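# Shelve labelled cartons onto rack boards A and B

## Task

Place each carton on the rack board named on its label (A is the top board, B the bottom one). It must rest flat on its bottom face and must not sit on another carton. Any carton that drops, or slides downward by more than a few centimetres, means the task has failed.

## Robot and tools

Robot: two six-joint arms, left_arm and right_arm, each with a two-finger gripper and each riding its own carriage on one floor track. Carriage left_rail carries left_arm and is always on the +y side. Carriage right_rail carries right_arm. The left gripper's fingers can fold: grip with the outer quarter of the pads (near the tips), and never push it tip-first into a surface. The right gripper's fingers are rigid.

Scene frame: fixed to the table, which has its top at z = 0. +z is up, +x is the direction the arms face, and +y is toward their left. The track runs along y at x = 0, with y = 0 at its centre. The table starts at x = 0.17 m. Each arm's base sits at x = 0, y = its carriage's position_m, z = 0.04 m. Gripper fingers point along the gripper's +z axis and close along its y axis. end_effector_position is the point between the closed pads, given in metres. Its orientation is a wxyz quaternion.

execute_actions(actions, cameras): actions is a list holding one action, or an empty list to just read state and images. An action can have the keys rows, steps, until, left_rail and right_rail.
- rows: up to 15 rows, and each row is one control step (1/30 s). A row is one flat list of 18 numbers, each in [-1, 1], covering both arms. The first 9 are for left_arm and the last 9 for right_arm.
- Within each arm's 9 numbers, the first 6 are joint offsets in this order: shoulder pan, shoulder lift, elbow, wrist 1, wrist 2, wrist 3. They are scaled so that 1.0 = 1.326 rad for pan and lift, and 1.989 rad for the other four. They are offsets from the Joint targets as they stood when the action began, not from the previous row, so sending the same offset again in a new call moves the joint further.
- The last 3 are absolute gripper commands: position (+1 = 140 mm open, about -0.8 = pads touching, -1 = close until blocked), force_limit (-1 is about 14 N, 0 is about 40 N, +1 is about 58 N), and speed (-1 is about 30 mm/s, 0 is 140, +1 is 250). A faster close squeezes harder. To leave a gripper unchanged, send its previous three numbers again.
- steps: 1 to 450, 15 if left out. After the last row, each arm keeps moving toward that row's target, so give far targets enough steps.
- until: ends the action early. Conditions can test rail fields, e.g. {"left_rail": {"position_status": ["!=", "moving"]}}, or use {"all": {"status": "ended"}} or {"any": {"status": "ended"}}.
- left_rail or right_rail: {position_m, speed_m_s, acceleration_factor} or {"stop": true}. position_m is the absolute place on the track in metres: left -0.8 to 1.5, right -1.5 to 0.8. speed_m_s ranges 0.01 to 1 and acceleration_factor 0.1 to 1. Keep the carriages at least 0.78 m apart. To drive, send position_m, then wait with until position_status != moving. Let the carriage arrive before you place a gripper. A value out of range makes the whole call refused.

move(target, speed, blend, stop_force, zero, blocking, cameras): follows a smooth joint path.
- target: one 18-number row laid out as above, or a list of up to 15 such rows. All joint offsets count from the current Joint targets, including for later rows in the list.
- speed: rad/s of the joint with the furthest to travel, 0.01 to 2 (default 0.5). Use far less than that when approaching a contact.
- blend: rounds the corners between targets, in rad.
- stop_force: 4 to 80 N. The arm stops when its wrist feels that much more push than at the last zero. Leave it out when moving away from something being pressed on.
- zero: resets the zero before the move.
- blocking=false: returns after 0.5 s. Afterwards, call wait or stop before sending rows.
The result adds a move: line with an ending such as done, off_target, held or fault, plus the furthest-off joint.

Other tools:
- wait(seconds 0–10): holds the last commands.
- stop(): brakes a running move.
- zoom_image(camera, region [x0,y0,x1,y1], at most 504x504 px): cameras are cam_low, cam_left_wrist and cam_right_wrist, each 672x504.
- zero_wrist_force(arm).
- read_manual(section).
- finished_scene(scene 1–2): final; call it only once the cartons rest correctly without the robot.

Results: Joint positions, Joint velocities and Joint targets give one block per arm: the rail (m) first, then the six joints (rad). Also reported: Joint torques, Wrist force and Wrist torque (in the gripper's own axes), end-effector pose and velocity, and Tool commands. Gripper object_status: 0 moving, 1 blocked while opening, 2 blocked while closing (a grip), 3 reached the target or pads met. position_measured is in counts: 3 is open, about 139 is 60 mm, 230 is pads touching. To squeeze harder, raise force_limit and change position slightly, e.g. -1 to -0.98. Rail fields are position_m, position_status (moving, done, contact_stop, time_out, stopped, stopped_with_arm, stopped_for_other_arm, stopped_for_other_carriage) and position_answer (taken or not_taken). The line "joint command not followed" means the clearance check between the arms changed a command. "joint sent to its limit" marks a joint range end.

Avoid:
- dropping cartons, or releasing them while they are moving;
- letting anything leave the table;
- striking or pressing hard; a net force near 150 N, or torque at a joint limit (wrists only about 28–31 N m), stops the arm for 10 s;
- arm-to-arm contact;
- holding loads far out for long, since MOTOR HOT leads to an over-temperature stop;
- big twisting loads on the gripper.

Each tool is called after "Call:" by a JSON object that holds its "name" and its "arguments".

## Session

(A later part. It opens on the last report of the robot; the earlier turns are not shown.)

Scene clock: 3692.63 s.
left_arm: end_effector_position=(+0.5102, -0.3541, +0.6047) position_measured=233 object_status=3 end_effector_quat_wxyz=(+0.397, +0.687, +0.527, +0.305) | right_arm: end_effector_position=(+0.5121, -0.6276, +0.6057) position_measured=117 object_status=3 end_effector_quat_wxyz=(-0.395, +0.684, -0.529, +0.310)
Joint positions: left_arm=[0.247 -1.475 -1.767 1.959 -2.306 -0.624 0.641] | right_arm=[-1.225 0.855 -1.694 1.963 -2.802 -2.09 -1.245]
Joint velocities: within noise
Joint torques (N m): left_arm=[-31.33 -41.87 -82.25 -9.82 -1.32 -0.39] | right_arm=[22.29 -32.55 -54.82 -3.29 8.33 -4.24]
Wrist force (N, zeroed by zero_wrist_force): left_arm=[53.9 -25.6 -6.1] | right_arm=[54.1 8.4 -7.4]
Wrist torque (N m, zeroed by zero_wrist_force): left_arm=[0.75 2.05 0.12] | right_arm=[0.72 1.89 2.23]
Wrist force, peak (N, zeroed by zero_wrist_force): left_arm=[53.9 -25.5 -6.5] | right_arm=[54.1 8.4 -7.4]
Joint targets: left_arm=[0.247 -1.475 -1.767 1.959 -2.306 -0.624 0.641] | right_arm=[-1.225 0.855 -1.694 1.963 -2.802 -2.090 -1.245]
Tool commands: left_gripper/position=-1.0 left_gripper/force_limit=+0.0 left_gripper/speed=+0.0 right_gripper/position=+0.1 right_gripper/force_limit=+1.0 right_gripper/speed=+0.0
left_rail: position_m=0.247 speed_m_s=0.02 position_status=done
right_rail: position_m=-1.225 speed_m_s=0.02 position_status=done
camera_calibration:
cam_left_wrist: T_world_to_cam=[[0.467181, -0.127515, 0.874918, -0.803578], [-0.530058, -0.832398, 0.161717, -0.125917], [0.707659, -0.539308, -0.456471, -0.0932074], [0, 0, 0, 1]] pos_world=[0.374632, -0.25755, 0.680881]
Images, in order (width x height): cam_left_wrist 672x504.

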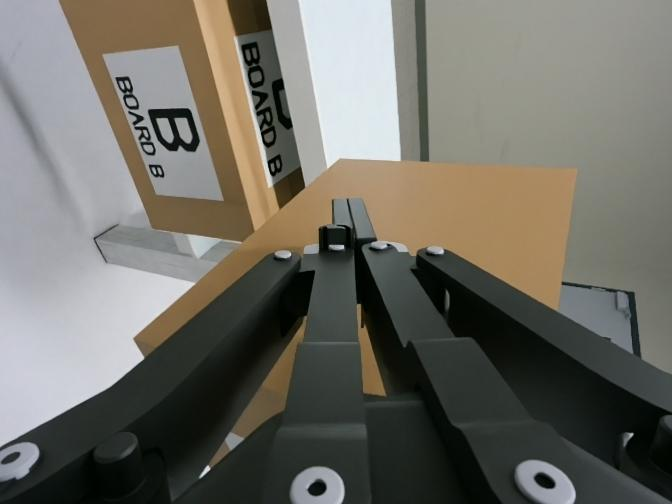

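Call:
{"name": "execute_actions", "arguments": {"actions": [{"left_rail":{"position_m":0.3769,"speed_m_s":0.1,"acceleration_factor":0.1},"right_rail":{"position_m":-1.0949,"speed_m_s":0.1,"acceleration_factor":0.1},"steps":250,"until":{"all":{"status":"ended"}}}], "cameras": ["cam_left_wrist","cam_right_wrist"]}}

Scene clock: 3700.97 s.
left_arm: end_effector_position=(+0.5102, -0.2242, +0.6047) position_measured=233 object_status=3 end_effector_quat_wxyz=(+0.397, +0.687, +0.527, +0.305) | right_arm: end_effector_position=(+0.5120, -0.4975, +0.6056) position_measured=117 object_status=3 end_effector_quat_wxyz=(-0.395, +0.684, -0.529, +0.310)
Joint positions: left_arm=[0.377 -1.475 -1.767 1.959 -2.306 -0.624 0.641] | right_arm=[-1.095 0.855 -1.694 1.963 -2.802 -2.09 -1.245]
Joint velocities: within noise
Joint torques (N m): left_arm=[-37.98 -13.86 -73.63 -20.27 -4.59 -0.08] | right_arm=[41.05 -12.21 -45.78 -4.07 26.28 -3.89]
Wrist force (N, zeroed by zero_wrist_force): left_arm=[53.5 -25.8 -6.5] | right_arm=[53.5 8.8 -7.1]
Wrist torque (N m, zeroed by zero_wrist_force): left_arm=[0.69 1.98 0.13] | right_arm=[0.77 1.95 2.21]
Wrist force, peak (N, zeroed by zero_wrist_force): left_arm=[61.0 -28.7 -7.4] | right_arm=[63.1 8.6 -8.9]
Joint targets: left_arm=[0.377 -1.475 -1.767 1.959 -2.306 -0.624 0.641] | right_arm=[-1.095 0.855 -1.694 1.963 -2.802 -2.090 -1.245]
Tool commands: left_gripper/position=-1.0 left_gripper/force_limit=+0.0 left_gripper/speed=+0.0 right_gripper/position=+0.1 right_gripper/force_limit=+1.0 right_gripper/speed=+0.0
left_rail: position_m=0.377 speed_m_s=0.10 position_status=done
right_rail: position_m=-1.095 speed_m_s=0.10 position_status=done
camera_calibration:
cam_left_wrist: T_world_to_cam=[[0.467215, -0.127512, 0.874901, -0.786987], [-0.530073, -0.832381, 0.161754, -0.0178064], [0.707625, -0.539335, -0.456491, -0.0231448], [0, 0, 0, 1]] pos_world=[0.374631, -0.127655, 0.68085]
cam_right_wrist: T_world_to_cam=[[-0.496249, -0.109499, -0.861247, 0.72821], [-0.484452, 0.858133, 0.170038, 0.573766], [0.720446, 0.501614, -0.478895, 0.346754], [0, 0, 0, 1]] pos_world=[0.389518, -0.586566, 0.695665]
Images, in order (width x height): cam_left_wrist 672x504, cam_right_wrist 672x504.

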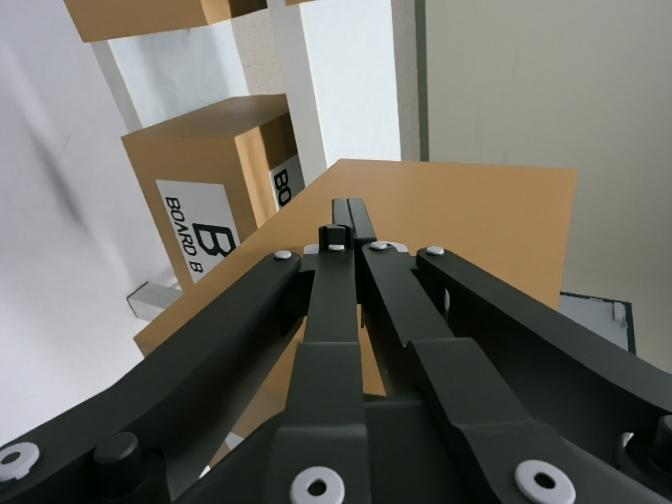

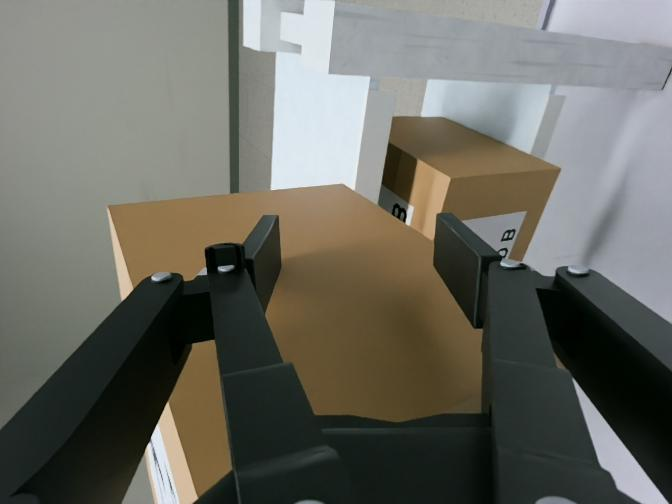

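Call:
{"name": "execute_actions", "arguments": {"actions": [{"left_rail":{"position_m":0.3765,"speed_m_s":0.02},"right_rail":{"position_m":-1.0945,"speed_m_s":0.02},"steps":60,"until":{"all":{"status":"ended"}}}], "cameras": []}}

Call:
{"name": "move", "arguments": {"target": [[0.0541,0.03198,-0.01007,-0.05128,-0.0198,0.05005,-1,0,0,-0.04024,0.02502,-0.01372,-0.01098,0.0221,-0.01716,0.1,1,0],[0.10581,0.06554,-0.02353,-0.09363,-0.04082,0.09318,-1,0,0,-0.07728,0.05207,-0.02952,-0.01969,0.04266,-0.03229,0.1,1,0]], "speed": 0.05, "blend": 0.01, "cameras": ["cam_left_wrist"]}}

Scene clock: 3711.97 s.
left_arm: end_effector_position=(+0.5102, -0.2245, +0.6047) position_measured=233 object_status=3 end_effector_quat_wxyz=(+0.396, +0.687, +0.527, +0.305) | right_arm: end_effector_position=(+0.5120, -0.4971, +0.6056) position_measured=117 object_status=3 end_effector_quat_wxyz=(-0.395, +0.684, -0.529, +0.310)
Joint positions: left_arm=[0.377 -1.475 -1.767 1.959 -2.306 -0.624 0.641] | right_arm=[-1.095 0.855 -1.694 1.963 -2.802 -2.09 -1.245]
Joint velocities: within noise
Joint torques (N m): left_arm=[-38.89 -28.42 -75.57 -20.48 -4.49 -0.2] | right_arm=[34.52 -13.08 -46.12 -4.89 26.22 -3.84]
Wrist force (N, zeroed by zero_wrist_force): left_arm=[61.7 -28.6 -7.7] | right_arm=[62.5 8.4 -9.0]
Wrist torque (N m, zeroed by zero_wrist_force): left_arm=[0.75 2.32 0.12] | right_arm=[0.84 2.04 2.58]
Wrist force, peak (N, zeroed by zero_wrist_force): left_arm=[61.7 -28.6 -7.7] | right_arm=[62.5 8.4 -9.0]
Joint targets: left_arm=[0.376 -1.475 -1.767 1.959 -2.306 -0.624 0.641] | right_arm=[-1.095 0.855 -1.694 1.963 -2.802 -2.090 -1.245]
Tool commands: left_gripper/position=-1.0 left_gripper/force_limit=+0.0 left_gripper/speed=+0.0 right_gripper/position=+0.1 right_gripper/force_limit=+1.0 right_gripper/speed=+0.0
left_rail: position_m=0.377 position_m_goal=0.376 speed_m_s=0.02 position_status=done
right_rail: position_m=-1.095 speed_m_s=0.02 position_status=done
No camera images: "cameras" was empty.

Scene clock: 3716.07 s.
left_arm: end_effector_position=(+0.5901, -0.2245, +0.6047) position_measured=233 object_status=3 end_effector_quat_wxyz=(+0.396, +0.687, +0.527, +0.305) | right_arm: end_effector_position=(+0.5919, -0.4972, +0.6054) position_measured=117 object_status=3 end_effector_quat_wxyz=(-0.394, +0.685, -0.529, +0.309)
Joint positions: left_arm=[0.376 -1.335 -1.681 1.912 -2.492 -0.705 0.826] | right_arm=[-1.094 0.753 -1.625 1.905 -2.841 -2.005 -1.309]
Joint velocities: within noise
Joint torques (N m): left_arm=[-15.54 -13.63 -91.23 -20.96 -10.25 2.72] | right_arm=[20.95 -20.89 -61.07 -13.02 25.62 -5.14]
Wrist force (N, zeroed by zero_wrist_force): left_arm=[50.2 -23.9 -4.7] | right_arm=[49.4 8.3 -5.7]
Wrist torque (N m, zeroed by zero_wrist_force): left_arm=[0.62 1.88 0.11] | right_arm=[0.56 1.90 2.11]
Wrist force, peak (N, zeroed by zero_wrist_force): left_arm=[63.1 -27.8 -8.0] | right_arm=[63.1 7.4 -9.6]
Joint targets: left_arm=[0.376 -1.335 -1.681 1.912 -2.492 -0.705 0.826] | right_arm=[-1.095 0.753 -1.625 1.905 -2.841 -2.005 -1.309]
left_rail: position_m=0.376 speed_m_s=0.02 position_status=done
right_rail: position_m=-1.094 position_m_goal=-1.095 speed_m_s=0.02 position_status=done
move: done
camera_calibration:
cam_left_wrist: T_world_to_cam=[[0.467119, -0.127397, 0.874969, -0.824353], [-0.529853, -0.832541, 0.161653, 0.0242168], [0.707853, -0.539116, -0.456397, -0.0799925], [0, 0, 0, 1]] pos_world=[0.454525, -0.127984, 0.68086]
Images, in order (width x height): cam_left_wrist 672x504.

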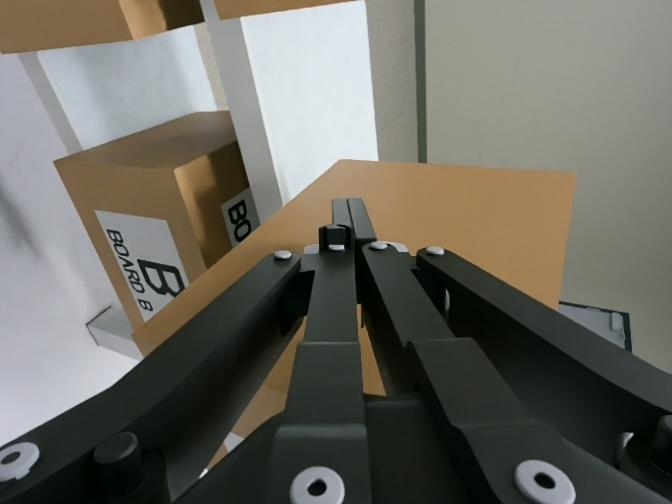

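Call:
{"name": "execute_actions", "arguments": {"actions": [{"left_rail":{"position_m":0.3758},"right_rail":{"position_m":-1.0938},"steps":60,"until":{"all":{"status":"ended"}}}], "cameras": []}}

Call:
{"name": "move", "arguments": {"target": [[0.04909,0.03471,-0.01642,-0.03443,-0.02161,0.03709,-1,0,0,-0.03398,0.02883,-0.01784,-0.00661,0.01904,-0.01336,0.1,1,0],[0.09544,0.07021,-0.03548,-0.06201,-0.04305,0.06905,-1,0,0,-0.0651,0.05926,-0.03772,-0.01128,0.03655,-0.02527,0.1,1,0]], "speed": 0.05, "blend": 0.01, "cameras": ["cam_left_wrist","cam_low"]}}

Scene clock: 3723.83 s.
left_arm: end_effector_position=(+0.5903, -0.2251, +0.6047) position_measured=233 object_status=3 end_effector_quat_wxyz=(+0.396, +0.687, +0.527, +0.305) | right_arm: end_effector_position=(+0.5920, -0.4966, +0.6054) position_measured=117 object_status=3 end_effector_quat_wxyz=(-0.394, +0.684, -0.529, +0.310)
Joint positions: left_arm=[0.376 -1.335 -1.681 1.912 -2.492 -0.705 0.826] | right_arm=[-1.094 0.753 -1.625 1.905 -2.841 -2.005 -1.309]
Joint velocities: within noise
Joint torques (N m): left_arm=[-26.54 -14.36 -86.06 -20.82 -9.82 2.78] | right_arm=[28.6 -21.58 -53.67 -12.04 25.04 -4.93]
Wrist force (N, zeroed by zero_wrist_force): left_arm=[62.0 -27.3 -7.8] | right_arm=[61.9 7.7 -9.0]
Wrist torque (N m, zeroed by zero_wrist_force): left_arm=[0.65 2.29 0.12] | right_arm=[0.77 2.06 2.64]
Wrist force, peak (N, zeroed by zero_wrist_force): left_arm=[62.1 -27.5 -7.1] | right_arm=[61.9 7.7 -9.0]
Joint targets: left_arm=[0.376 -1.335 -1.681 1.912 -2.492 -0.705 0.826] | right_arm=[-1.094 0.753 -1.625 1.905 -2.841 -2.005 -1.309]
Tool commands: left_gripper/position=-1.0 left_gripper/force_limit=+0.0 left_gripper/speed=+0.0 right_gripper/position=+0.1 right_gripper/force_limit=+1.0 right_gripper/speed=+0.0
left_rail: position_m=0.376 speed_m_s=0.02 position_status=done
right_rail: position_m=-1.094 speed_m_s=0.02 position_status=done
No camera images: "cameras" was empty.

Scene clock: 3726.93 s.
left_arm: end_effector_position=(+0.6701, -0.2252, +0.6047) position_measured=233 object_status=3 end_effector_quat_wxyz=(+0.396, +0.687, +0.527, +0.305) | right_arm: end_effector_position=(+0.6717, -0.4966, +0.6052) position_measured=117 object_status=3 end_effector_quat_wxyz=(-0.394, +0.685, -0.529, +0.309)
Joint positions: left_arm=[0.376 -1.209 -1.588 1.841 -2.616 -0.791 0.964] | right_arm=[-1.094 0.667 -1.546 1.83 -2.864 -1.932 -1.359]
Joint velocities: within noise
Joint torques (N m): left_arm=[-21.86 -24.29 -93.38 -21.84 -14.95 2.43] | right_arm=[26.6 -31.84 -59.11 -12.7 27.76 -5.14]
Wrist force (N, zeroed by zero_wrist_force): left_arm=[53.8 -24.6 -6.7] | right_arm=[52.8 7.3 -7.0]
Wrist torque (N m, zeroed by zero_wrist_force): left_arm=[0.57 1.97 0.13] | right_arm=[0.54 2.01 2.21]
Wrist force, peak (N, zeroed by zero_wrist_force): left_arm=[63.5 -28.5 -7.4] | right_arm=[63.3 7.8 -8.6]
Joint targets: left_arm=[0.376 -1.208 -1.587 1.841 -2.616 -0.791 0.964] | right_arm=[-1.094 0.667 -1.546 1.830 -2.864 -1.932 -1.359]
left_rail: position_m=0.376 speed_m_s=0.02 position_status=done
right_rail: position_m=-1.094 speed_m_s=0.02 position_status=done
move: done
camera_calibration:
cam_left_wrist: T_world_to_cam=[[0.467139, -0.127426, 0.874954, -0.861798], [-0.529904, -0.832504, 0.161673, 0.0660237], [0.707802, -0.539165, -0.456418, -0.136911], [0, 0, 0, 1]] pos_world=[0.534471, -0.128668, 0.68087]
Images, in order (width x height): cam_low 672x504, cam_left_wrist 672x504.

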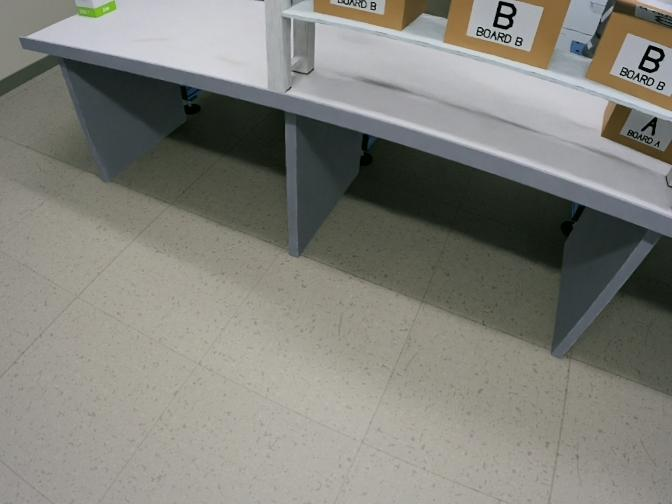

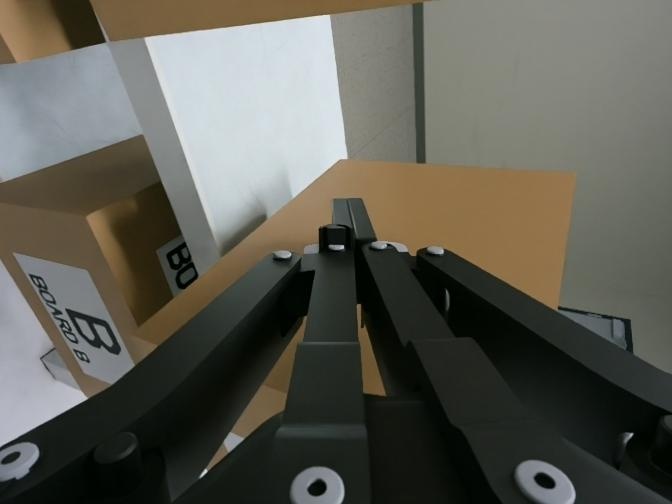

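Call:
{"name": "execute_actions", "arguments": {"actions": [{"left_rail":{"position_m":0.3755},"right_rail":{"position_m":-1.0935},"steps":60,"until":{"all":{"status":"ended"}}}], "cameras": []}}

Call:
{"name": "move", "arguments": {"target": [[0.04358,0.03612,-0.02144,-0.02159,-0.0211,0.02755,-1,0,0,-0.02846,0.0318,-0.02186,-0.0028,0.01611,-0.01061,0.1,1,0],[0.08444,0.07282,-0.04514,-0.03805,-0.04154,0.05147,-1,0,0,-0.05449,0.06484,-0.04572,-0.00377,0.0309,-0.02011,0.1,1,0]], "speed": 0.05, "blend": 0.01, "cameras": ["cam_left_wrist","cam_right_wrist"]}}

Scene clock: 3732.63 s.
left_arm: end_effector_position=(+0.6702, -0.2252, +0.6047) position_measured=233 object_status=3 end_effector_quat_wxyz=(+0.396, +0.687, +0.527, +0.305) | right_arm: end_effector_position=(+0.6719, -0.4967, +0.6052) position_measured=117 object_status=3 end_effector_quat_wxyz=(-0.394, +0.685, -0.529, +0.309)
Joint positions: left_arm=[0.376 -1.208 -1.587 1.841 -2.616 -0.791 0.964] | right_arm=[-1.094 0.667 -1.546 1.83 -2.864 -1.932 -1.359]
Joint velocities: within noise
Joint torques (N m): left_arm=[-27.14 -25.05 -87.84 -20.75 -14.32 2.81] | right_arm=[27.71 -31.14 -53.78 -11.25 27.62 -5.25]
Wrist force (N, zeroed by zero_wrist_force): left_arm=[53.7 -24.9 -6.0] | right_arm=[53.2 7.9 -7.4]
Wrist torque (N m, zeroed by zero_wrist_force): left_arm=[0.57 1.99 0.12] | right_arm=[0.58 1.94 2.21]
Wrist force, peak (N, zeroed by zero_wrist_force): left_arm=[54.0 -24.7 -6.6] | right_arm=[53.4 8.1 -6.7]
Joint targets: left_arm=[0.376 -1.208 -1.587 1.841 -2.616 -0.791 0.964] | right_arm=[-1.094 0.667 -1.546 1.830 -2.864 -1.932 -1.359]
Tool commands: left_gripper/position=-1.0 left_gripper/force_limit=+0.0 left_gripper/speed=+0.0 right_gripper/position=+0.1 right_gripper/force_limit=+1.0 right_gripper/speed=+0.0
left_rail: position_m=0.376 speed_m_s=0.02 position_status=done
right_rail: position_m=-1.094 speed_m_s=0.02 position_status=done
No camera images: "cameras" was empty.

Scene clock: 3735.23 s.
left_arm: end_effector_position=(+0.7500, -0.2255, +0.6046) position_measured=233 object_status=3 end_effector_quat_wxyz=(+0.396, +0.687, +0.527, +0.304) | right_arm: end_effector_position=(+0.7516, -0.4964, +0.6050) position_measured=117 object_status=3 end_effector_quat_wxyz=(-0.394, +0.685, -0.530, +0.309)
Joint positions: left_arm=[0.375 -1.097 -1.491 1.752 -2.691 -0.874 1.066] | right_arm=[-1.093 0.595 -1.46 1.739 -2.871 -1.871 -1.399]
Joint velocities: within noise
Joint torques (N m): left_arm=[-26.92 -38.12 -93.25 -21.09 -17.24 2.87] | right_arm=[27.73 -43.05 -59.18 -12.44 28 -5.13]
Wrist force (N, zeroed by zero_wrist_force): left_arm=[52.1 -23.7 -6.0] | right_arm=[51.6 7.5 -6.9]
Wrist torque (N m, zeroed by zero_wrist_force): left_arm=[0.63 2.01 0.12] | right_arm=[0.59 1.89 2.15]
Wrist force, peak (N, zeroed by zero_wrist_force): left_arm=[59.6 -27.3 -6.6] | right_arm=[59.7 7.6 -8.0]
Joint targets: left_arm=[0.376 -1.096 -1.491 1.752 -2.691 -0.874 1.066] | right_arm=[-1.094 0.594 -1.460 1.739 -2.871 -1.871 -1.399]
left_rail: position_m=0.375 position_m_goal=0.376 speed_m_s=0.02 position_status=done
right_rail: position_m=-1.093 position_m_goal=-1.094 speed_m_s=0.02 position_status=done
move: done
camera_calibration:
cam_left_wrist: T_world_to_cam=[[0.467436, -0.127399, 0.874799, -0.899191], [-0.52988, -0.832476, 0.161898, 0.107997], [0.707623, -0.539215, -0.456636, -0.193424], [0, 0, 0, 1]] pos_world=[0.614411, -0.128948, 0.680802]
cam_right_wrist: T_world_to_cam=[[-0.497866, -0.109805, -0.860274, 0.847149], [-0.483787, 0.858435, 0.170411, 0.688445], [0.719777, 0.501032, -0.480508, 0.174507], [0, 0, 0, 1]] pos_world=[0.629221, -0.585397, 0.695314]
Images, in order (width x height): cam_left_wrist 672x504, cam_right_wrist 672x504.

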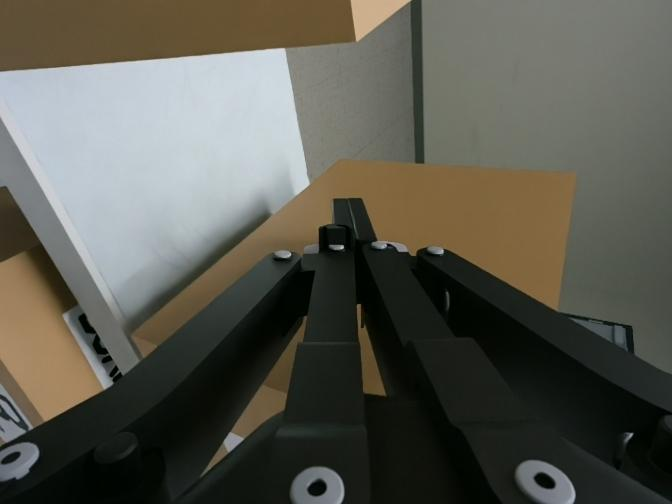

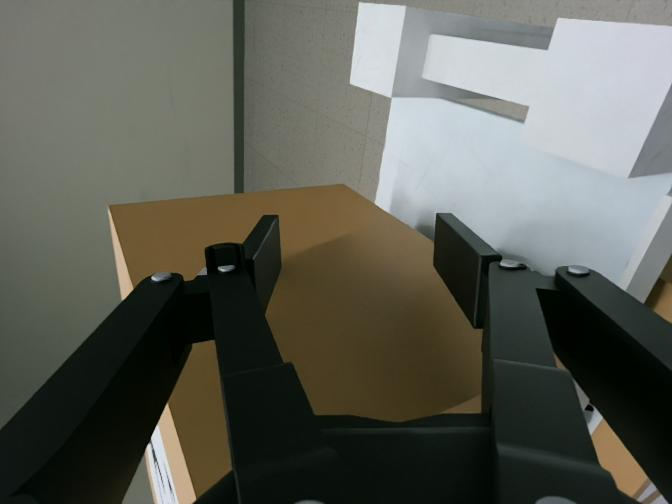

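Call:
{"name": "move", "arguments": {"target": [0,0.01183,0.02163,-0.02952,0,0,-1,0,0,0,0.01247,0.02102,-0.02934,0,0,0.1,1,0], "speed": 0.03, "cameras": []}}

Call:
{"name": "move", "arguments": {"target": [0,0.0037,0.0058,-0.0082,0,0,-1,0,0,0,0.0039,0.0056,-0.0082,0,0,0.1,1,0], "speed": 0.015, "stop_force": 15, "cameras": ["cam_left_wrist","cam_right_wrist"]}}

Scene clock: 3747.50 s.
left_arm: end_effector_position=(+0.7501, -0.2254, +0.5717) position_measured=233 object_status=3 end_effector_quat_wxyz=(+0.396, +0.687, +0.527, +0.304) | right_arm: end_effector_position=(+0.7517, -0.4965, +0.5721) position_measured=117 object_status=3 end_effector_quat_wxyz=(-0.394, +0.685, -0.530, +0.309)
Joint positions: left_arm=[0.375 -1.096 -1.475 1.794 -2.75 -0.874 1.066] | right_arm=[-1.093 0.594 -1.444 1.78 -2.929 -1.871 -1.399]
Joint velocities: within noise
Joint torques (N m): left_arm=[-32.83 -38.88 -70.93 -21.63 -16.89 2.58] | right_arm=[35.36 -41.74 -42.28 -12.99 26.89 -4.97]
Wrist force (N, zeroed by zero_wrist_force): left_arm=[51.0 -23.3 -5.5] | right_arm=[50.4 7.7 -7.0]
Wrist torque (N m, zeroed by zero_wrist_force): left_arm=[0.69 1.96 0.12] | right_arm=[0.61 1.87 2.09]
Wrist force, peak (N, zeroed by zero_wrist_force): left_arm=[55.3 -25.6 -5.8] | right_arm=[55.2 7.2 -7.8]
Joint targets: left_arm=[0.376 -1.096 -1.475 1.795 -2.750 -0.874 1.066] | right_arm=[-1.094 0.594 -1.444 1.781 -2.929 -1.871 -1.399]
left_rail: position_m=0.375 position_m_goal=0.376 speed_m_s=0.02 position_status=done
right_rail: position_m=-1.093 position_m_goal=-1.094 speed_m_s=0.02 position_status=done
move: done
No camera images: "cameras" was empty.

Scene clock: 3749.63 s.
left_arm: end_effector_position=(+0.7501, -0.2254, +0.5624) position_measured=233 object_status=3 end_effector_quat_wxyz=(+0.396, +0.687, +0.527, +0.304) | right_arm: end_effector_position=(+0.7517, -0.4965, +0.5629) position_measured=117 object_status=3 end_effector_quat_wxyz=(-0.394, +0.685, -0.530, +0.309)
Joint positions: left_arm=[0.375 -1.096 -1.47 1.806 -2.766 -0.874 1.066] | right_arm=[-1.093 0.594 -1.439 1.792 -2.946 -1.871 -1.399]
Joint velocities: within noise
Joint torques (N m): left_arm=[-38.35 -32.54 -68.8 -19.91 -16.25 2.84] | right_arm=[40.55 -30.1 -34.55 -5.21 25.82 -5.21]
Wrist force (N, zeroed by zero_wrist_force): left_arm=[52.4 -20.6 -8.3] | right_arm=[47.6 -2.2 -12.5]
Wrist torque (N m, zeroed by zero_wrist_force): left_arm=[0.66 1.89 0.06] | right_arm=[0.99 1.73 2.10]
Wrist force, peak (N, zeroed by zero_wrist_force): left_arm=[52.6 -21.4 -7.9] | right_arm=[50.9 8.2 -6.1]
Joint targets: left_arm=[0.376 -1.096 -1.470 1.806 -2.766 -0.874 1.066] | right_arm=[-1.094 0.594 -1.439 1.792 -2.946 -1.871 -1.399]
left_rail: position_m=0.375 position_m_goal=0.376 speed_m_s=0.02 position_status=done
right_rail: position_m=-1.093 position_m_goal=-1.094 speed_m_s=0.02 position_status=done
move: done
camera_calibration:
cam_left_wrist: T_world_to_cam=[[0.467483, -0.127499, 0.874759, -0.862341], [-0.529858, -0.832505, 0.161823, 0.114976], [0.707609, -0.539148, -0.456738, -0.212663], [0, 0, 0, 1]] pos_world=[0.614532, -0.128886, 0.638604]
cam_right_wrist: T_world_to_cam=[[-0.497833, -0.109771, -0.860298, 0.810958], [-0.483768, 0.858445, 0.17041, 0.695712], [0.719813, 0.501021, -0.480466, 0.154149], [0, 0, 0, 1]] pos_world=[0.629327, -0.585442, 0.653173]
Images, in order (width x height): cam_left_wrist 672x504, cam_right_wrist 672x504.

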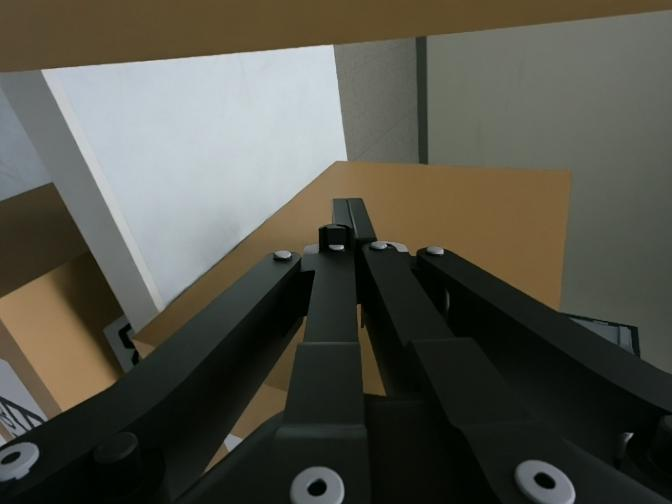

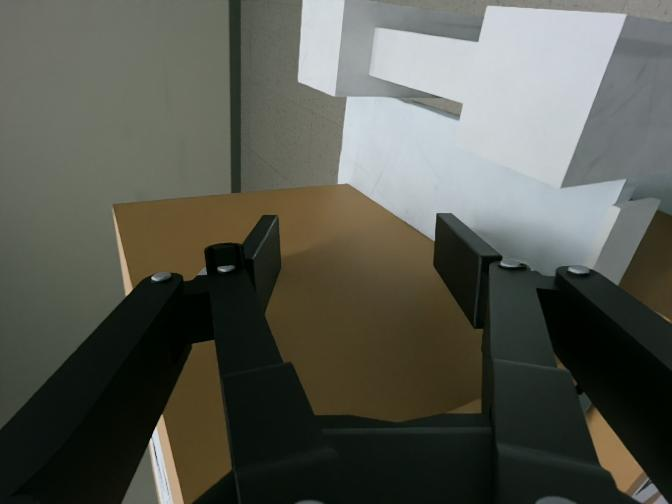

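Call:
{"name": "move", "arguments": {"target": [0,0.0009,0.0014,-0.002,0,0,-1,0,0,0,0.0009,0.0013,-0.002,0,0,0.1,1,0], "speed": 0.015, "stop_force": 15, "cameras": []}}

Call:
{"name": "execute_actions", "arguments": {"actions": [{"left_rail":{"position_m":0.402,"speed_m_s":0.03},"right_rail":{"position_m":-1.12,"speed_m_s":0.03},"steps":150,"until":{"all":{"status":"ended"}}}], "cameras": ["cam_left_wrist","cam_right_wrist"]}}

Scene clock: 3756.10 s.
left_arm: end_effector_position=(+0.7501, -0.2254, +0.5612) position_measured=233 object_status=3 end_effector_quat_wxyz=(+0.396, +0.687, +0.527, +0.304) | right_arm: end_effector_position=(+0.7517, -0.4965, +0.5608) position_measured=117 object_status=3 end_effector_quat_wxyz=(-0.394, +0.685, -0.530, +0.309)
Joint positions: left_arm=[0.376 -1.096 -1.47 1.808 -2.769 -0.874 1.066] | right_arm=[-1.093 0.594 -1.437 1.794 -2.95 -1.871 -1.399]
Joint velocities: within noise
Joint torques (N m): left_arm=[-45.04 -61.51 -80.18 -4.31 -16.1 2.83] | right_arm=[52.29 -19.52 -28.92 -1.98 23.23 -4.64]
Wrist force (N, zeroed by zero_wrist_force): left_arm=[53.1 -12.6 -20.0] | right_arm=[49.4 -7.0 -21.0]
Wrist torque (N m, zeroed by zero_wrist_force): left_arm=[0.39 1.73 -0.05] | right_arm=[1.54 1.63 2.25]
Wrist force, peak (N, zeroed by zero_wrist_force): left_arm=[53.1 -12.3 -20.5] | right_arm=[49.4 -7.9 -21.9]
Joint targets: left_arm=[0.376 -1.096 -1.470 1.808 -2.769 -0.874 1.066] | right_arm=[-1.094 0.594 -1.437 1.794 -2.950 -1.871 -1.399]
left_rail: position_m=0.376 speed_m_s=0.02 position_status=done
right_rail: position_m=-1.093 position_m_goal=-1.094 speed_m_s=0.02 position_status=done
move: contact (left_arm)
No camera images: "cameras" was empty.

Scene clock: 3757.63 s.
left_arm: end_effector_position=(+0.7501, -0.1989, +0.5612) position_measured=233 object_status=3 end_effector_quat_wxyz=(+0.397, +0.687, +0.527, +0.304) | right_arm: end_effector_position=(+0.7517, -0.5230, +0.5608) position_measured=117 object_status=3 end_effector_quat_wxyz=(-0.394, +0.685, -0.530, +0.309)
Joint positions: left_arm=[0.402 -1.096 -1.47 1.808 -2.769 -0.874 1.066] | right_arm=[-1.12 0.594 -1.437 1.794 -2.95 -1.871 -1.399]
Joint velocities: within noise
Joint torques (N m): left_arm=[8.44 -81.81 -41.46 -4.97 3.84 2.68] | right_arm=[-14.08 -75.02 -50.71 -2.26 -3.74 0.91]
Wrist force (N, zeroed by zero_wrist_force): left_arm=[-0.1 0.6 -0.2] | right_arm=[-2.0 -0.4 4.3]
Wrist torque (N m, zeroed by zero_wrist_force): left_arm=[0.13 0.00 -0.02] | right_arm=[-0.06 0.39 -0.06]
Wrist force, peak (N, zeroed by zero_wrist_force): left_arm=[53.0 -12.3 -20.2] | right_arm=[49.2 -7.6 -21.5]
Joint targets: left_arm=[0.402 -1.096 -1.470 1.808 -2.769 -0.874 1.066] | right_arm=[-1.120 0.594 -1.437 1.794 -2.950 -1.871 -1.399]
Tool commands: left_gripper/position=-1.0 left_gripper/force_limit=+0.0 left_gripper/speed=+0.0 right_gripper/position=+0.1 right_gripper/force_limit=+1.0 right_gripper/speed=+0.0
left_rail: position_m=0.402 speed_m_s=0.03 position_status=done
right_rail: position_m=-1.120 speed_m_s=0.03 position_status=done
camera_calibration:
cam_left_wrist: T_world_to_cam=[[0.467345, -0.127234, 0.874872, -0.857853], [-0.529885, -0.832455, 0.161992, 0.137156], [0.70768, -0.539287, -0.456463, -0.199142], [0, 0, 0, 1]] pos_world=[0.614519, -0.102367, 0.637392]
cam_right_wrist: T_world_to_cam=[[-0.497712, -0.109694, -0.860378, 0.806262], [-0.483794, 0.858429, 0.17042, 0.718809], [0.719879, 0.501066, -0.48032, 0.166335], [0, 0, 0, 1]] pos_world=[0.629301, -0.611949, 0.651084]
Images, in order (width x height): cam_left_wrist 672x504, cam_right_wrist 672x504.

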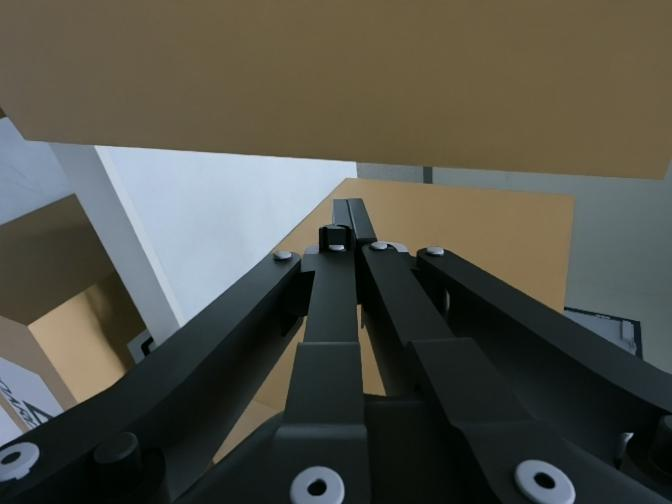

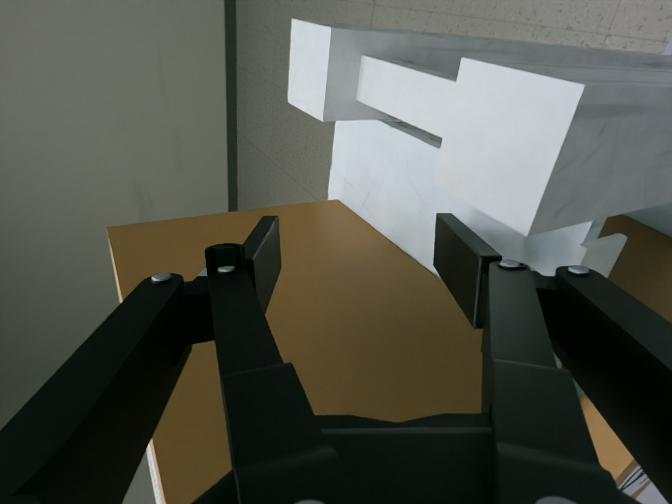

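Call:
{"name": "move", "arguments": {"target": [[-0.08443,-0.08796,0.01841,0.07487,0.04154,-0.05147,-1,0,0,0.05449,-0.08081,0.0197,0.04041,-0.0243,0.02011,0.1,1,0],[-0.17987,-0.15816,0.05389,0.13688,0.08459,-0.12052,-1,0,0,0.11959,-0.14008,0.05742,0.05169,-0.06085,0.04538,0.1,1,0],[-0.28569,-0.2237,0.07742,0.23051,0.12541,-0.21371,-1,0,0,0.19687,-0.19215,0.08694,0.07138,-0.10351,0.07767,0.1,1,0],[-0.31351,-0.23873,0.08103,0.25973,0.13475,-0.24162,-1,0,0,0.21821,-0.20379,0.09301,0.07766,-0.11518,0.08706,0.1,1,0]], "speed": 0.25, "blend": 0.01}}

Scene clock: 3812.00 s.
left_arm: end_effector_position=(+0.4904, -0.1994, +0.6025) position_measured=233 object_status=3 end_effector_quat_wxyz=(+0.397, +0.687, +0.527, +0.305) | right_arm: end_effector_position=(+0.4905, -0.5185, +0.6016) position_measured=117 object_status=3 end_effector_quat_wxyz=(-0.397, +0.687, -0.527, +0.304)
Joint positions: left_arm=[0.402 -1.512 -1.786 1.969 -2.253 -0.606 0.586] | right_arm=[-1.12 0.884 -1.708 1.979 -2.795 -2.1 -1.226]
Joint velocities: within noise
Joint torques (N m): left_arm=[-17.73 -52.57 -42.21 -0.6 5.23 -2.53] | right_arm=[10.73 -50.5 -37.37 -0.71 -4.23 2.86]
Wrist force (N, zeroed by zero_wrist_force): left_arm=[0.0 0.2 -0.2] | right_arm=[-2.1 0.1 4.2]
Wrist torque (N m, zeroed by zero_wrist_force): left_arm=[0.07 0.00 -0.01] | right_arm=[0.04 0.48 -0.07]
Wrist force, peak (N, zeroed by zero_wrist_force): left_arm=[1.4 0.9 2.0] | right_arm=[-0.8 -1.0 6.2]
Joint targets: left_arm=[0.402 -1.512 -1.786 1.969 -2.252 -0.606 0.586] | right_arm=[-1.120 0.884 -1.708 1.979 -2.795 -2.100 -1.226]
left_rail: position_m=0.402 speed_m_s=0.03 position_status=done
right_rail: position_m=-1.120 speed_m_s=0.03 position_status=done
move: done
camera_calibration:
cam_left_wrist: T_world_to_cam=[[0.467099, -0.127268, 0.874998, -0.772605], [-0.529975, -0.832427, 0.16184, -0.0074399], [0.707775, -0.539322, -0.456275, 0.00309356], [0, 0, 0, 1]] pos_world=[0.354751, -0.102853, 0.678643]
cam_right_wrist: T_world_to_cam=[[-0.499677, -0.110408, -0.859147, 0.71171], [-0.492692, 0.852, 0.177058, 0.578684], [0.712445, 0.511767, -0.480122, 0.380795], [0, 0, 0, 1]] pos_world=[0.369443, -0.609338, 0.691831]

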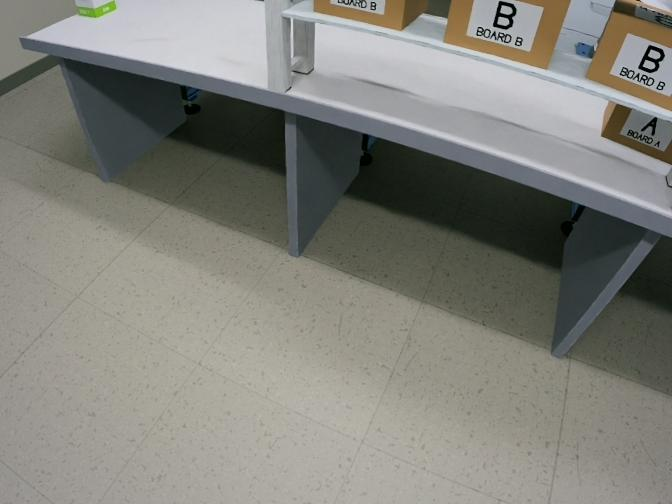

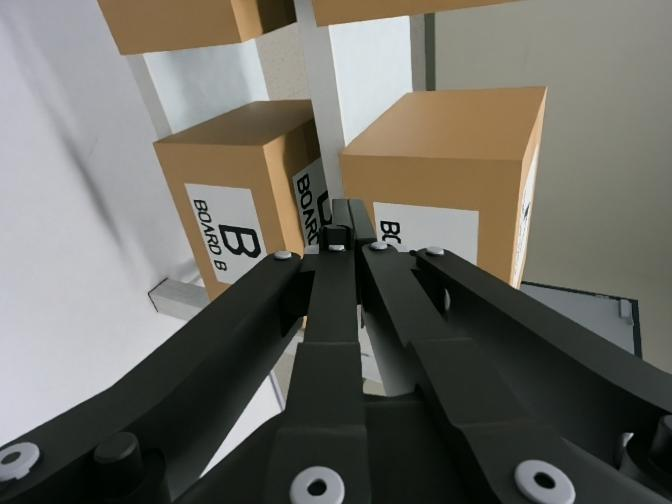

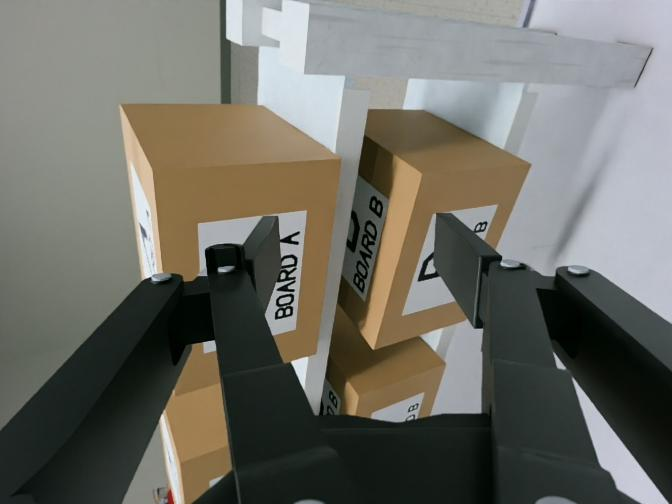

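Call:
{"name": "execute_actions", "arguments": {"actions": [{"left_rail":{"position_m":1.26,"speed_m_s":0.3,"acceleration_factor":0.3},"right_rail":{"position_m":-0.34,"speed_m_s":0.3,"acceleration_factor":0.3},"steps":200,"until":{"all":{"status":"ended"}}}], "cameras": ["cam_low"]}}

Call:
{"name": "move", "arguments": {"target": [[0,-0.25,0,0.4,0,0,-1,0,0,0,-0.25,0,0.4,0,0,0.1,1,0]], "speed": 0.4}}

Call:
{"name": "zoom_image", "arguments": {"camera": "cam_low", "region": [480, 0, 672, 180]}}

Scene clock: 3825.23 s.
left_arm: end_effector_position=(+0.4903, +0.6586, +0.6025) position_measured=233 object_status=3 end_effector_quat_wxyz=(+0.397, +0.687, +0.527, +0.305) | right_arm: end_effector_position=(+0.4905, +0.2615, +0.6016) position_measured=117 object_status=3 end_effector_quat_wxyz=(-0.397, +0.687, -0.527, +0.304)
Joint positions: left_arm=[1.26 -1.512 -1.786 1.969 -2.252 -0.606 0.586] | right_arm=[-0.34 0.884 -1.708 1.979 -2.795 -2.1 -1.226]
Joint velocities: within noise
Joint torques (N m): left_arm=[-10.18 -45.22 -53.23 -2.04 4.01 -2.85] | right_arm=[9.54 -36.17 -49.65 -2.06 -3.38 2.67]
Wrist force (N, zeroed by zero_wrist_force): left_arm=[-0.1 0.3 -0.3] | right_arm=[-1.9 -0.1 4.1]
Wrist torque (N m, zeroed by zero_wrist_force): left_arm=[0.06 0.02 -0.01] | right_arm=[0.01 0.43 -0.07]
Wrist force, peak (N, zeroed by zero_wrist_force): left_arm=[-0.6 0.5 -0.3] | right_arm=[-2.4 -0.1 4.6]
Joint targets: left_arm=[1.260 -1.512 -1.786 1.969 -2.252 -0.606 0.586] | right_arm=[-0.340 0.884 -1.708 1.979 -2.795 -2.100 -1.226]
Tool commands: left_gripper/position=-1.0 left_gripper/force_limit=+0.0 left_gripper/speed=+0.0 right_gripper/position=+0.1 right_gripper/force_limit=+1.0 right_gripper/speed=+0.0
left_rail: position_m=1.260 speed_m_s=0.30 position_status=done
right_rail: position_m=-0.340 speed_m_s=0.30 position_status=done
Images, in order (width x height): cam_low 672x504.

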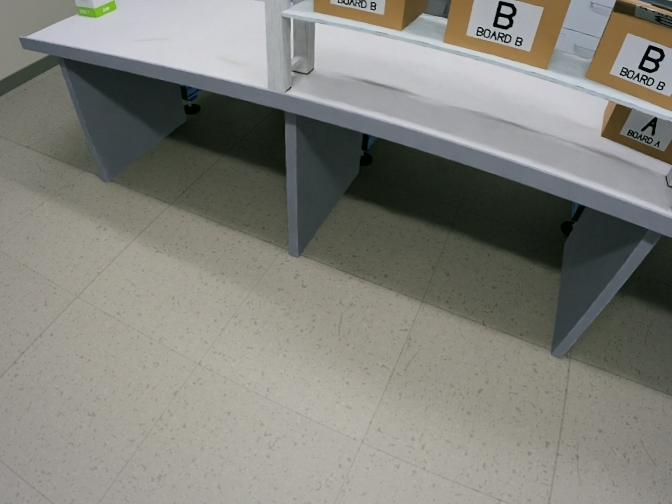

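Scene clock: 3827.83 s.
left_arm: end_effector_position=(+0.4753, +0.9140, +0.6392) position_measured=233 object_status=3 end_effector_quat_wxyz=(+0.221, +0.764, +0.449, +0.408) | right_arm: end_effector_position=(+0.3394, +0.0774, +0.5982) position_measured=117 object_status=3 end_effector_quat_wxyz=(-0.187, +0.783, -0.517, +0.290)
Joint positions: left_arm=[1.26 -1.512 -2.118 1.969 -1.457 -0.606 0.586] | right_arm=[-0.34 0.884 -2.039 1.979 -2 -2.1 -1.226]
Joint velocities: within noise
Joint torques (N m): left_arm=[-10.96 -25.17 -57.46 -0.44 3.35 -2.79] | right_arm=[8.48 -20.56 -51.78 -1.39 -3.76 2.72]
Wrist force (N, zeroed by zero_wrist_force): left_arm=[-0.3 0.4 0.1] | right_arm=[-2.2 -1.0 3.5]
Wrist torque (N m, zeroed by zero_wrist_force): left_arm=[0.00 -0.06 0.16] | right_arm=[0.01 0.49 0.13]
Wrist force, peak (N, zeroed by zero_wrist_force): left_arm=[0.8 -0.4 -0.5] | right_arm=[-2.7 0.0 4.9]
Joint targets: left_arm=[1.260 -1.512 -2.118 1.969 -1.457 -0.606 0.586] | right_arm=[-0.340 0.884 -2.039 1.979 -2.000 -2.100 -1.226]
left_rail: position_m=1.260 speed_m_s=0.30 position_status=done
right_rail: position_m=-0.340 speed_m_s=0.30 position_status=done
move: done
camera_calibration:
cam_left_wrist: T_world_to_cam=[[0.48912, -0.501828, 0.713393, -0.220751], [-0.530691, -0.820316, -0.213187, 1.13445], [0.692191, -0.274317, -0.667549, 0.531213], [0, 0, 0, 1]] pos_world=[0.342315, 0.96555, 0.753943]
cam_right_wrist: T_world_to_cam=[[-0.716529, -0.374758, -0.588339, 0.631166], [-0.465662, 0.884956, 0.00342631, 0.0892382], [0.51937, 0.276423, -0.808607, 0.462143], [0, 0, 0, 1]] pos_world=[0.25378, 0.0298163, 0.744726]

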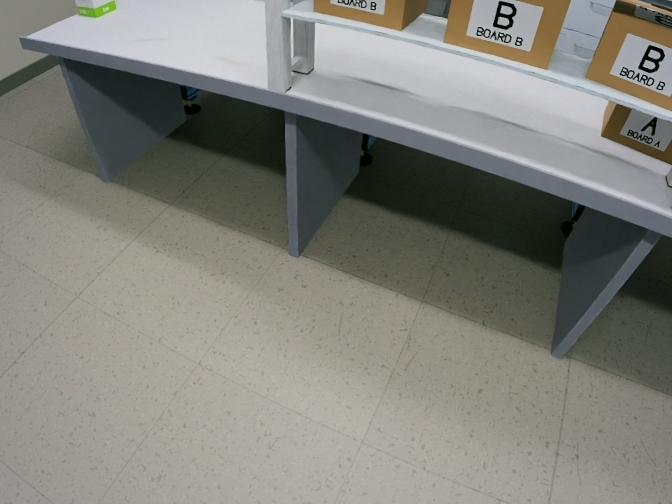

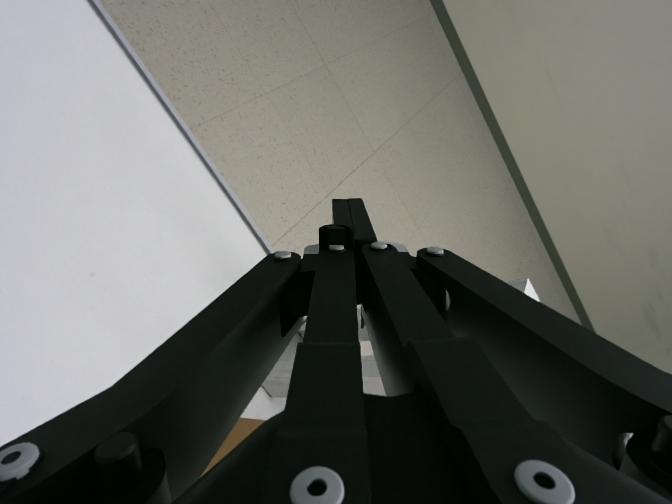

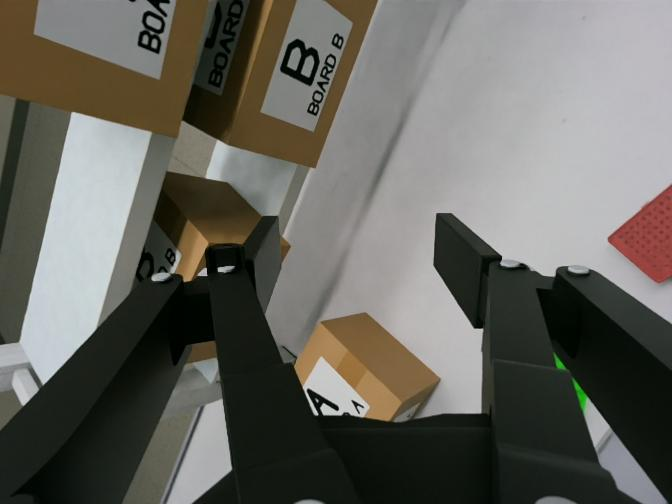

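Scaled by 2.625.

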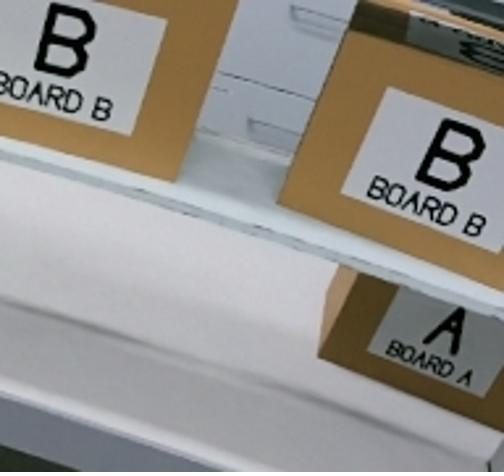

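Call:
{"name": "execute_actions", "arguments": {"actions": [{"right_rail":{"position_m":-0.11},"steps":100,"until":{"all":{"status":"ended"}}}], "cameras": ["cam_right_wrist"]}}

Call:
{"name": "zoom_image", "arguments": {"camera": "cam_right_wrist", "region": [250, 150, 502, 402]}}

Scene clock: 3846.43 s.
left_arm: end_effector_position=(+0.4753, +0.9141, +0.6392) position_measured=233 object_status=3 end_effector_quat_wxyz=(+0.221, +0.764, +0.449, +0.408) | right_arm: end_effector_position=(+0.3394, +0.3073, +0.5982) position_measured=117 object_status=3 end_effector_quat_wxyz=(-0.187, +0.784, -0.517, +0.290)
Joint positions: left_arm=[1.26 -1.512 -2.118 1.969 -1.457 -0.606 0.586] | right_arm=[-0.11 0.884 -2.039 1.979 -2 -2.1 -1.226]
Joint velocities: within noise
Joint torques (N m): left_arm=[-6.05 -23.77 -63.78 -1.09 1.12 -2.55] | right_arm=[7.68 -0.56 -41.91 -1.82 -3.29 2.71]
Wrist force (N, zeroed by zero_wrist_force): left_arm=[-0.3 0.3 -0.2] | right_arm=[-2.2 -0.7 3.8]
Wrist torque (N m, zeroed by zero_wrist_force): left_arm=[-0.01 -0.07 0.16] | right_arm=[0.05 0.49 0.13]
Wrist force, peak (N, zeroed by zero_wrist_force): left_arm=[-0.6 0.4 -0.4] | right_arm=[-2.5 -1.0 4.1]
Joint targets: left_arm=[1.260 -1.512 -2.118 1.969 -1.457 -0.606 0.586] | right_arm=[-0.110 0.884 -2.039 1.979 -2.000 -2.100 -1.226]
Tool commands: left_gripper/position=-1.0 left_gripper/force_limit=+0.0 left_gripper/speed=+0.0 right_gripper/position=+0.1 right_gripper/force_limit=+1.0 right_gripper/speed=+0.0
left_rail: position_m=1.260 speed_m_s=0.30 position_status=done
right_rail: position_m=-0.110 speed_m_s=0.30 position_status=done
camera_calibration:
cam_right_wrist: T_world_to_cam=[[-0.71656, -0.374797, -0.588276, 0.717257], [-0.465662, 0.884956, 0.00339329, -0.114157], [0.519327, 0.27637, -0.808653, 0.398695], [0, 0, 0, 1]] pos_world=[0.253746, 0.259663, 0.744738]
Images, in order (width x height): cam_right_wrist 672x504.

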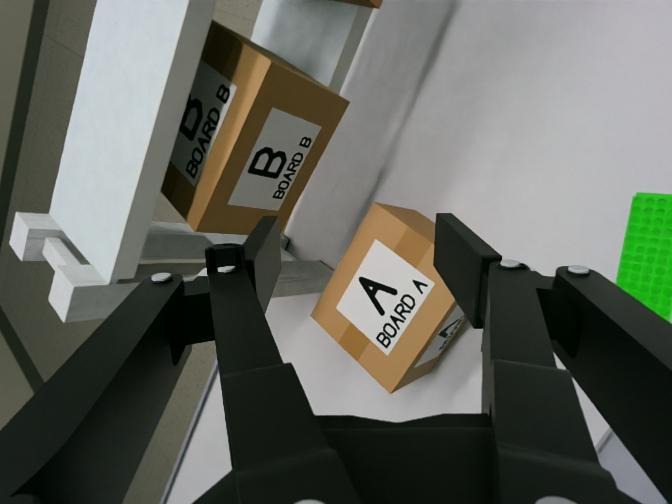

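Scaled by 2.000.

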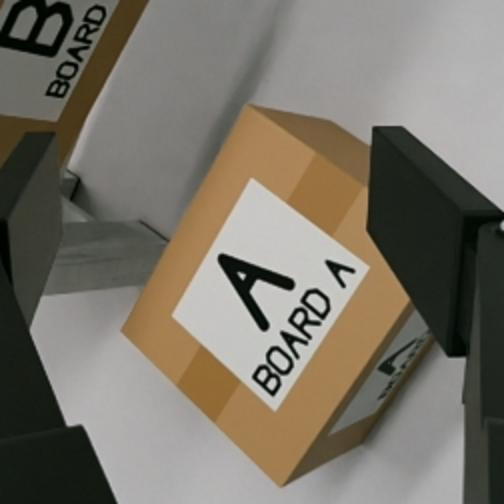

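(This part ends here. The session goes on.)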